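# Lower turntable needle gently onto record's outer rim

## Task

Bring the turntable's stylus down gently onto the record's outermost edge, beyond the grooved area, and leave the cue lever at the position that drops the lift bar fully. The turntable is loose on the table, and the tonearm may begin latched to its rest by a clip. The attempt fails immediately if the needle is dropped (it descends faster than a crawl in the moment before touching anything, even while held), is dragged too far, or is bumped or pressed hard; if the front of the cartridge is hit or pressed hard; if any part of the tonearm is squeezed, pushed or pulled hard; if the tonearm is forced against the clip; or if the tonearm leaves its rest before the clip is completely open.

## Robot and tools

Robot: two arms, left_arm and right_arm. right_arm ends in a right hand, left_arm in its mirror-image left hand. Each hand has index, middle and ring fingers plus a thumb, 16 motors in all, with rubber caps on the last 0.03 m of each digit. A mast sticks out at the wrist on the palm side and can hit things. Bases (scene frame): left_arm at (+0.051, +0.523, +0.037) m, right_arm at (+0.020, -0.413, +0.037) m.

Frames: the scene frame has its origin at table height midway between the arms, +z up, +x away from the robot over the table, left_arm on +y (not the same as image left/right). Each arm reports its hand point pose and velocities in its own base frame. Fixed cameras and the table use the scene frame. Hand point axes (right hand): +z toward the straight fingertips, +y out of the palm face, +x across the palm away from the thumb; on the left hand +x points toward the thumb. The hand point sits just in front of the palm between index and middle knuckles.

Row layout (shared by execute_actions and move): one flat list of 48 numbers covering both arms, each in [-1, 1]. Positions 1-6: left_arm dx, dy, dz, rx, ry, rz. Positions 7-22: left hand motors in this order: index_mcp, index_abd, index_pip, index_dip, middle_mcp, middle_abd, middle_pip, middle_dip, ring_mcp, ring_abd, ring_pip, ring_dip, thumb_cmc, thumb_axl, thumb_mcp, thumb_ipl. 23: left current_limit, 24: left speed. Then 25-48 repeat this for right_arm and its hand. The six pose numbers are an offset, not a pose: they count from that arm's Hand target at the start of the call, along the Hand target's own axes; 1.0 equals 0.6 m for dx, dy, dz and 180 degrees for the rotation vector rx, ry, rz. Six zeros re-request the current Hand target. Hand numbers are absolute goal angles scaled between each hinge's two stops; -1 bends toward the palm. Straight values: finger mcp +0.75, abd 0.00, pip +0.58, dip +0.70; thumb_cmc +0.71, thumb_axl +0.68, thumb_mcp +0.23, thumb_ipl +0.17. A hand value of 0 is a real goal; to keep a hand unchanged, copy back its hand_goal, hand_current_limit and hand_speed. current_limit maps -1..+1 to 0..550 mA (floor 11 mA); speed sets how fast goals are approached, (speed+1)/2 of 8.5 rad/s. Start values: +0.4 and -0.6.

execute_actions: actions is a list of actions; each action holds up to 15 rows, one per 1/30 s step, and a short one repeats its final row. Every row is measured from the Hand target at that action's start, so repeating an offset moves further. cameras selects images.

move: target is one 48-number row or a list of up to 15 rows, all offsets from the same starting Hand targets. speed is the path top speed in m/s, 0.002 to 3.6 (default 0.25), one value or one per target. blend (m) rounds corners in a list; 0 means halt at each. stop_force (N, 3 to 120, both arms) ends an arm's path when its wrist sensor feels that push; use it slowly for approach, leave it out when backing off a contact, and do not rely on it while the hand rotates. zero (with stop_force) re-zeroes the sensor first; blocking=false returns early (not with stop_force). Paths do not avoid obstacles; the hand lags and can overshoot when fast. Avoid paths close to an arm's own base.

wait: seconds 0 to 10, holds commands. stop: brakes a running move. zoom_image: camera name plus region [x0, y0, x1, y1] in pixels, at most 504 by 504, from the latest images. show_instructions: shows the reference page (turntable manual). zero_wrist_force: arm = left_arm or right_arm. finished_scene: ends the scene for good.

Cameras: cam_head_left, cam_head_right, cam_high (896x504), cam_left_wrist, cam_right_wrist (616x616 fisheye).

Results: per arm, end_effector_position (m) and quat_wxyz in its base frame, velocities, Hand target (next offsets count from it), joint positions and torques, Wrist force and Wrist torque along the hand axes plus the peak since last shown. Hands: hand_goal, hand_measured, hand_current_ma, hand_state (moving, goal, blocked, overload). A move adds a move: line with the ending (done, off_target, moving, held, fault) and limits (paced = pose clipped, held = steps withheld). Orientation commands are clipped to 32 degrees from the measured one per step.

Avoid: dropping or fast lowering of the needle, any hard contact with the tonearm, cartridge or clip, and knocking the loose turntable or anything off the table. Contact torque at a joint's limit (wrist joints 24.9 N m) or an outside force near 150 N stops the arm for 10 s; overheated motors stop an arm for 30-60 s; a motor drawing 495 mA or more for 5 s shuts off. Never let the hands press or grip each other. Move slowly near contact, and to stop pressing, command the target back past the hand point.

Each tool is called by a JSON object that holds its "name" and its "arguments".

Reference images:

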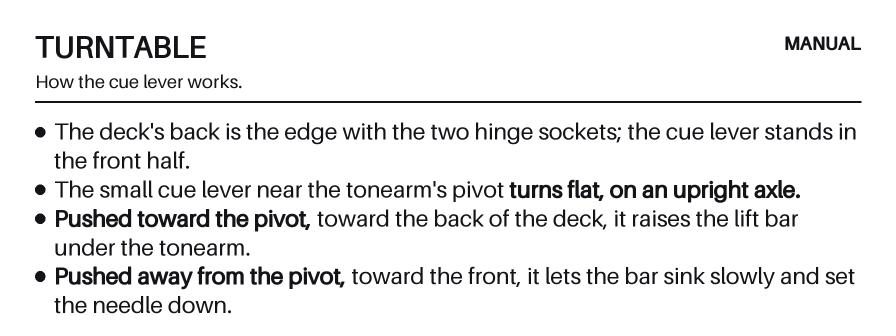

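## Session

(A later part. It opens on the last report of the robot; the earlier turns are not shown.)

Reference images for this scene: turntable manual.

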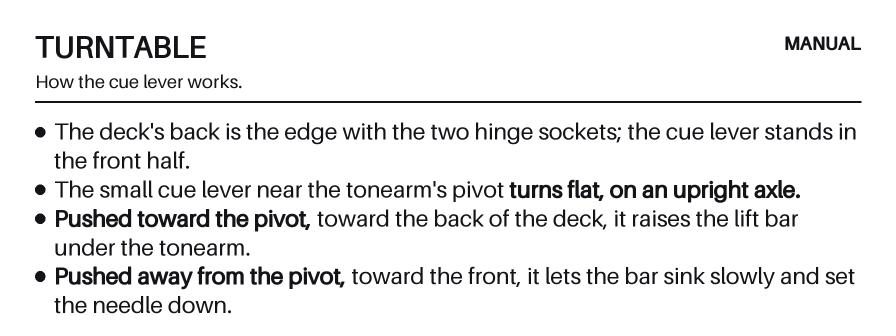

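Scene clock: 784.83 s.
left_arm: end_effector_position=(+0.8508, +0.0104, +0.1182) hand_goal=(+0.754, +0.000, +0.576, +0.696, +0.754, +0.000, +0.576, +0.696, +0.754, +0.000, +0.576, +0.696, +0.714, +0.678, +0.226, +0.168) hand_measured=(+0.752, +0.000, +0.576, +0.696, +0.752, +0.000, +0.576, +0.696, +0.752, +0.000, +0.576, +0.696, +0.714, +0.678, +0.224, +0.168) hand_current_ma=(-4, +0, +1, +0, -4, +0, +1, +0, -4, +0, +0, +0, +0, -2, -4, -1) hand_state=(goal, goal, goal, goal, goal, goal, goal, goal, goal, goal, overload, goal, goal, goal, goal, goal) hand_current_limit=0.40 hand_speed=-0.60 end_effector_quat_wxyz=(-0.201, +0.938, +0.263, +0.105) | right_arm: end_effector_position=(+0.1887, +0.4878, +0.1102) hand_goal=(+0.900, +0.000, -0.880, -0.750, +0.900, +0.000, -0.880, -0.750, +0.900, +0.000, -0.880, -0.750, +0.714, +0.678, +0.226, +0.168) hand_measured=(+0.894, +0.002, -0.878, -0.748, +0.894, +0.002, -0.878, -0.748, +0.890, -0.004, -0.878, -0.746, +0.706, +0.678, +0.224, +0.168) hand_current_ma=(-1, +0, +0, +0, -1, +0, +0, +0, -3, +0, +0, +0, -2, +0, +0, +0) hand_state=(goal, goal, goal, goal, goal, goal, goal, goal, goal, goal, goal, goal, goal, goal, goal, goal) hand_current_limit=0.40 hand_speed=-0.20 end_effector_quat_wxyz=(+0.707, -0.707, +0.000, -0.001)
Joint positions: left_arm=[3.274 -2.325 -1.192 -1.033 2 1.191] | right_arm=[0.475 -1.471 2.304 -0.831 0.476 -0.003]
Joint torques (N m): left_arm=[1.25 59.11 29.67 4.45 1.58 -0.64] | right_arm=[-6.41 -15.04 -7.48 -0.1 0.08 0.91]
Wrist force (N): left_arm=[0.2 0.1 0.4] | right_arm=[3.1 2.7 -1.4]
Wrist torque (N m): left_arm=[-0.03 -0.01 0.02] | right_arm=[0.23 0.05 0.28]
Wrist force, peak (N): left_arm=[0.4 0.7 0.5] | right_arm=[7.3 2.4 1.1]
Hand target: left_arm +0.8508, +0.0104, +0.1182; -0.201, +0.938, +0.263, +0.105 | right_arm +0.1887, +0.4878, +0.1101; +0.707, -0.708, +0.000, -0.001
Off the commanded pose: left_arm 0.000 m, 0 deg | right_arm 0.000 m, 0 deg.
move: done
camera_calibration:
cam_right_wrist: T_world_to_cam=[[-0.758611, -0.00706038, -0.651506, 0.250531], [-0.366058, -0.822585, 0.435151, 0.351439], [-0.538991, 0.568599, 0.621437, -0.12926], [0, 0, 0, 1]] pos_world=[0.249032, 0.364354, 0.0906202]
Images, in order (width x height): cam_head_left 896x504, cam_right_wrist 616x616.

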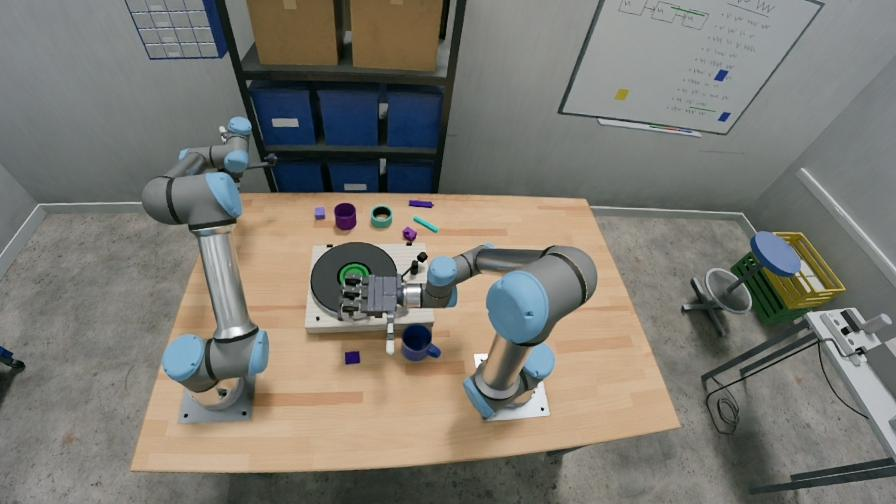

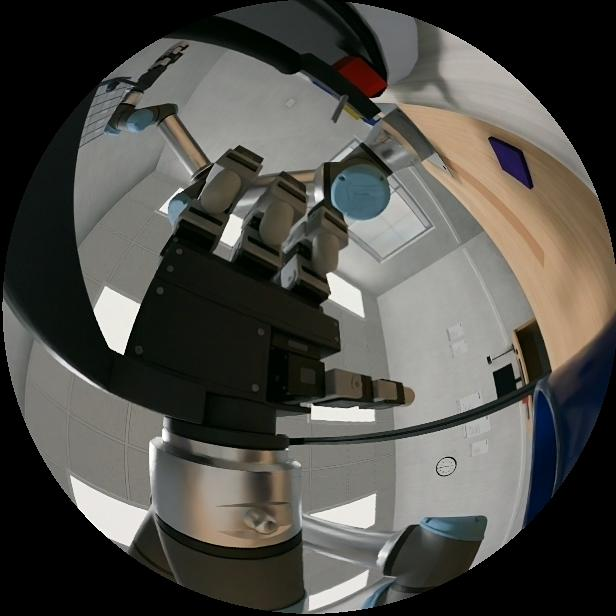

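{"name": "move", "arguments": {"target": [[0,0,0,0,0,0,0.754,0,0.576,0.696,0.754,0,0.576,0.696,0.754,0,0.576,0.696,0.714,0.678,0.226,0.168,0.4,-0.6,0.0028,-0.1503,-0.1133,0,0,0,0.9,0,-0.88,-0.75,0.9,0,-0.88,-0.75,0.9,0,-0.88,-0.75,0.714,0.678,0.226,0.168,0.4,-0.2],[0,0,0,0,0,0,0.754,0,0.576,0.696,0.754,0,0.576,0.696,0.754,0,0.576,0.696,0.714,0.678,0.226,0.168,0.4,-0.6,-0.0178,-0.2337,-0.0633,-0.5,0,0,0.9,0,-0.88,-0.75,0.9,0,-0.88,-0.75,0.9,0,-0.88,-0.75,0.714,0.678,0.226,0.168,0.4,-0.2],[0,0,0,0,0,0,0.754,0,0.576,0.696,0.754,0,0.576,0.696,0.754,0,0.576,0.696,0.714,0.678,0.226,0.168,0.4,-0.6,-0.0178,-0.0448,0.007,-0.5,0,0,0.9,0,-0.88,-0.75,0.9,0,-0.88,-0.75,0.9,0,-0.88,-0.75,0.714,0.678,0.226,0.168,0.4,-0.2]], "speed": [0.15,0.3,0.15], "blend": [0.02,0.02,0], "cameras": ["cam_right_wrist"]}}

{"name": "zoom_image", "arguments": {"camera": "cam_right_wrist", "region": [270, 50, 350, 130]}}

Scene clock: 794.47 s.
left_arm: end_effector_position=(+0.8508, +0.0104, +0.1182) hand_goal=(+0.754, +0.000, +0.576, +0.696, +0.754, +0.000, +0.576, +0.696, +0.754, +0.000, +0.576, +0.696, +0.714, +0.678, +0.226, +0.168) hand_measured=(+0.752, +0.000, +0.576, +0.696, +0.752, +0.000, +0.576, +0.696, +0.752, +0.000, +0.576, +0.696, +0.714, +0.678, +0.224, +0.168) hand_current_ma=(-4, +0, +1, +0, -4, +0, +1, +0, -4, +0, +0, +0, +0, -2, -4, -1) hand_state=(goal, goal, goal, goal, goal, goal, goal, goal, goal, goal, overload, goal, goal, goal, goal, goal) hand_current_limit=0.40 hand_speed=-0.60 end_effector_quat_wxyz=(-0.201, +0.938, +0.263, +0.105) | right_arm: end_effector_position=(+0.1779, +0.4921, +0.1371) hand_goal=(+0.900, +0.000, -0.880, -0.750, +0.900, +0.000, -0.880, -0.750, +0.900, +0.000, -0.880, -0.750, +0.714, +0.678, +0.226, +0.168) hand_measured=(+0.896, +0.002, -0.878, -0.748, +0.898, +0.002, -0.878, -0.748, +0.898, -0.004, -0.878, -0.748, +0.712, +0.678, +0.224, +0.168) hand_current_ma=(+0, +0, +0, +0, +0, +0, +0, +0, +0, +0, +0, +0, +0, +0, +0, +0) hand_state=(goal, goal, goal, goal, goal, goal, goal, goal, goal, goal, goal, goal, goal, goal, goal, goal) hand_current_limit=0.40 hand_speed=-0.20 end_effector_quat_wxyz=(+0.001, +1.000, -0.001, +0.001)
Joint positions: left_arm=[3.274 -2.325 -1.192 -1.033 2 1.191] | right_arm=[1.017 -0.743 0.958 1.357 1.572 -0.553]
Joint torques (N m): left_arm=[1.87 58.28 28.66 4.37 1.54 -0.57] | right_arm=[-12.08 -45.57 -9.75 2.29 0.95 -1.52]
Wrist force (N): left_arm=[0.4 0.5 0.3] | right_arm=[3.3 -0.9 4.0]
Wrist torque (N m): left_arm=[0.04 -0.03 0.03] | right_arm=[-0.27 -0.18 0.25]
Wrist force, peak (N): left_arm=[0.8 -0.1 0.5] | right_arm=[3.8 -1.4 5.3]
Hand target: left_arm +0.8508, +0.0104, +0.1182; -0.201, +0.938, +0.263, +0.105 | right_arm +0.1780, +0.4921, +0.1370; +0.001, +1.000, -0.001, +0.001
Off the commanded pose: left_arm 0.000 m, 0 deg | right_arm 0.000 m, 0 deg.
move: done
camera_calibration:
cam_right_wrist: T_world_to_cam=[[-0.759958, -0.649936, 0.00692369, 0.486227], [-0.365264, 0.435858, 0.822563, -0.33316], [-0.537631, 0.622584, -0.568632, -0.0178191], [0, 0, 0, 1]] pos_world=[0.238241, 0.47232, 0.260546]
Images, in order (width x height): cam_right_wrist 616x616.

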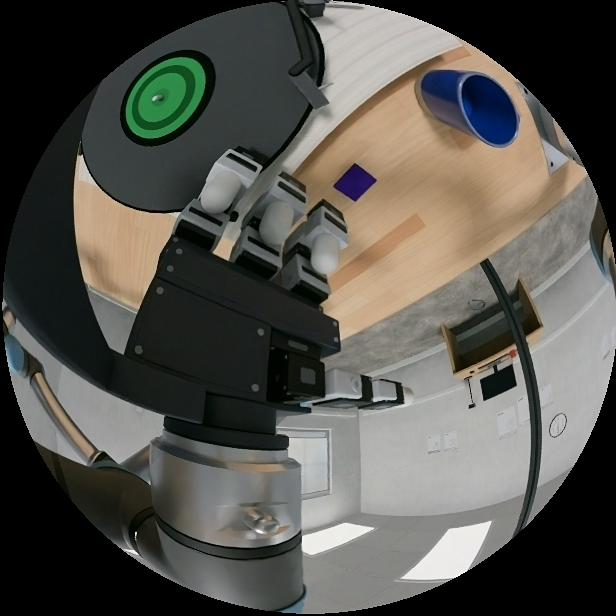

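Scaled by 6.300 from the camera's 616x616 image, which has a finer 880x880 frame.

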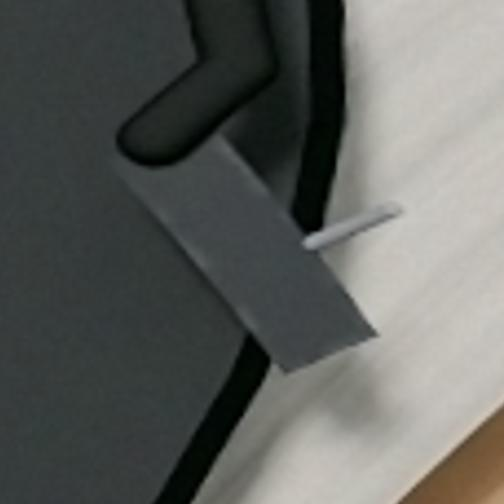

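{"name": "move", "arguments": {"target": [[0,0,0,0,0,0,0.754,0,0.576,0.696,0.754,0,0.576,0.696,0.754,0,0.576,0.696,0.714,0.678,0.226,0.168,0.4,-0.6,0,0,-0.2,0,0,0,0.9,0,-0.88,-0.75,0.9,0,-0.88,-0.75,0.9,0,-0.88,-0.75,0.714,0.678,0.226,0.168,0.4,-0.2],[0,0,0,0,0,0,0.754,0,0.576,0.696,0.754,0,0.576,0.696,0.754,0,0.576,0.696,0.714,0.678,0.226,0.168,0.4,-0.6,0.165,0.25,-0.1,0,0,0,0.9,0,-0.88,-0.75,0.9,0,-0.88,-0.75,0.9,0,-0.88,-0.75,0.714,0.678,0.226,0.168,0.4,-0.2]], "speed": 0.2, "blend": [0.03,0], "cameras": ["cam_right_wrist"]}}

{"name": "zoom_image", "arguments": {"camera": "cam_right_wrist", "region": [210, 30, 370, 190]}}

Scene clock: 800.30 s.
left_arm: end_effector_position=(+0.8508, +0.0104, +0.1182) hand_goal=(+0.754, +0.000, +0.576, +0.696, +0.754, +0.000, +0.576, +0.696, +0.754, +0.000, +0.576, +0.696, +0.714, +0.678, +0.226, +0.168) hand_measured=(+0.752, +0.000, +0.576, +0.696, +0.752, +0.000, +0.576, +0.696, +0.752, +0.000, +0.576, +0.696, +0.714, +0.678, +0.224, +0.168) hand_current_ma=(-4, +0, +1, +0, -4, +0, +1, +0, -4, +0, +0, +0, +0, -2, -4, -1) hand_state=(goal, goal, goal, goal, goal, goal, goal, goal, goal, goal, overload, goal, goal, goal, goal, goal) hand_current_limit=0.40 hand_speed=-0.60 end_effector_quat_wxyz=(-0.201, +0.938, +0.263, +0.105) | right_arm: end_effector_position=(+0.2767, +0.3421, +0.1973) hand_goal=(+0.900, +0.000, -0.880, -0.750, +0.900, +0.000, -0.880, -0.750, +0.900, +0.000, -0.880, -0.750, +0.714, +0.678, +0.226, +0.168) hand_measured=(+0.898, +0.002, -0.878, -0.748, +0.898, +0.002, -0.878, -0.748, +0.898, -0.004, -0.878, -0.748, +0.712, +0.678, +0.224, +0.168) hand_current_ma=(+0, +0, +0, +0, +0, +0, +0, +0, +0, +0, +0, +0, +0, +0, +0, +0) hand_state=(goal, goal, goal, goal, goal, goal, goal, goal, goal, goal, goal, goal, goal, goal, goal, goal) hand_current_limit=0.40 hand_speed=-0.20 end_effector_quat_wxyz=(+0.001, +1.000, -0.001, +0.001)
Joint positions: left_arm=[3.274 -2.325 -1.192 -1.033 2 1.191] | right_arm=[0.701 -1.016 1.265 1.321 1.572 -0.868]
Joint torques (N m): left_arm=[1.47 58.75 29.12 4.39 1.63 -0.55] | right_arm=[-2.62 -33.72 -13.54 2.36 0.32 -0.62]
Wrist force (N): left_arm=[0.1 0.4 -0.2] | right_arm=[3.6 -0.7 4.1]
Wrist torque (N m): left_arm=[0.06 -0.01 -0.01] | right_arm=[-0.24 -0.22 0.27]
Wrist force, peak (N): left_arm=[0.5 0.8 0.3] | right_arm=[3.5 -1.0 6.2]
Hand target: left_arm +0.8508, +0.0104, +0.1182; -0.201, +0.938, +0.263, +0.105 | right_arm +0.2768, +0.3420, +0.1973; +0.001, +1.000, -0.001, +0.001
Off the commanded pose: left_arm 0.000 m, 0 deg | right_arm 0.000 m, 0 deg.
move: done
camera_calibration:
cam_right_wrist: T_world_to_cam=[[-0.760147, -0.649713, 0.0069851, 0.463376], [-0.365071, 0.435967, 0.822591, -0.281402], [-0.537494, 0.62274, -0.56859, 0.162866], [0, 0, 0, 1]] pos_world=[0.337042, 0.32232, 0.320846]
Images, in order (width x height): cam_right_wrist 616x616.

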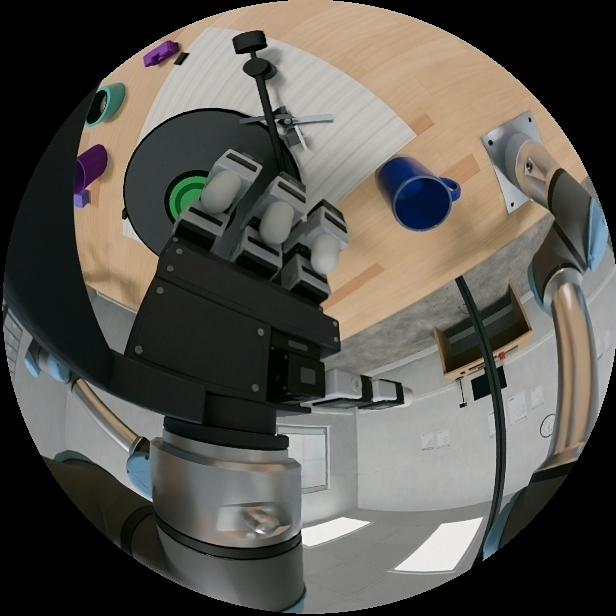

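Scaled by 3.150 from the camera's 616x616 image, which has a finer 880x880 frame.

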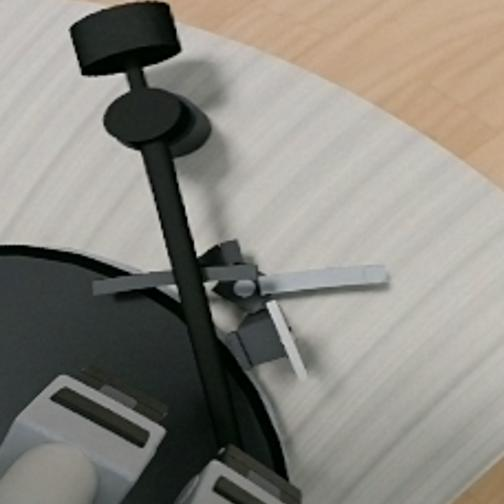

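{"name": "finished_scene", "arguments": {}}

The scene is finished: the task was done.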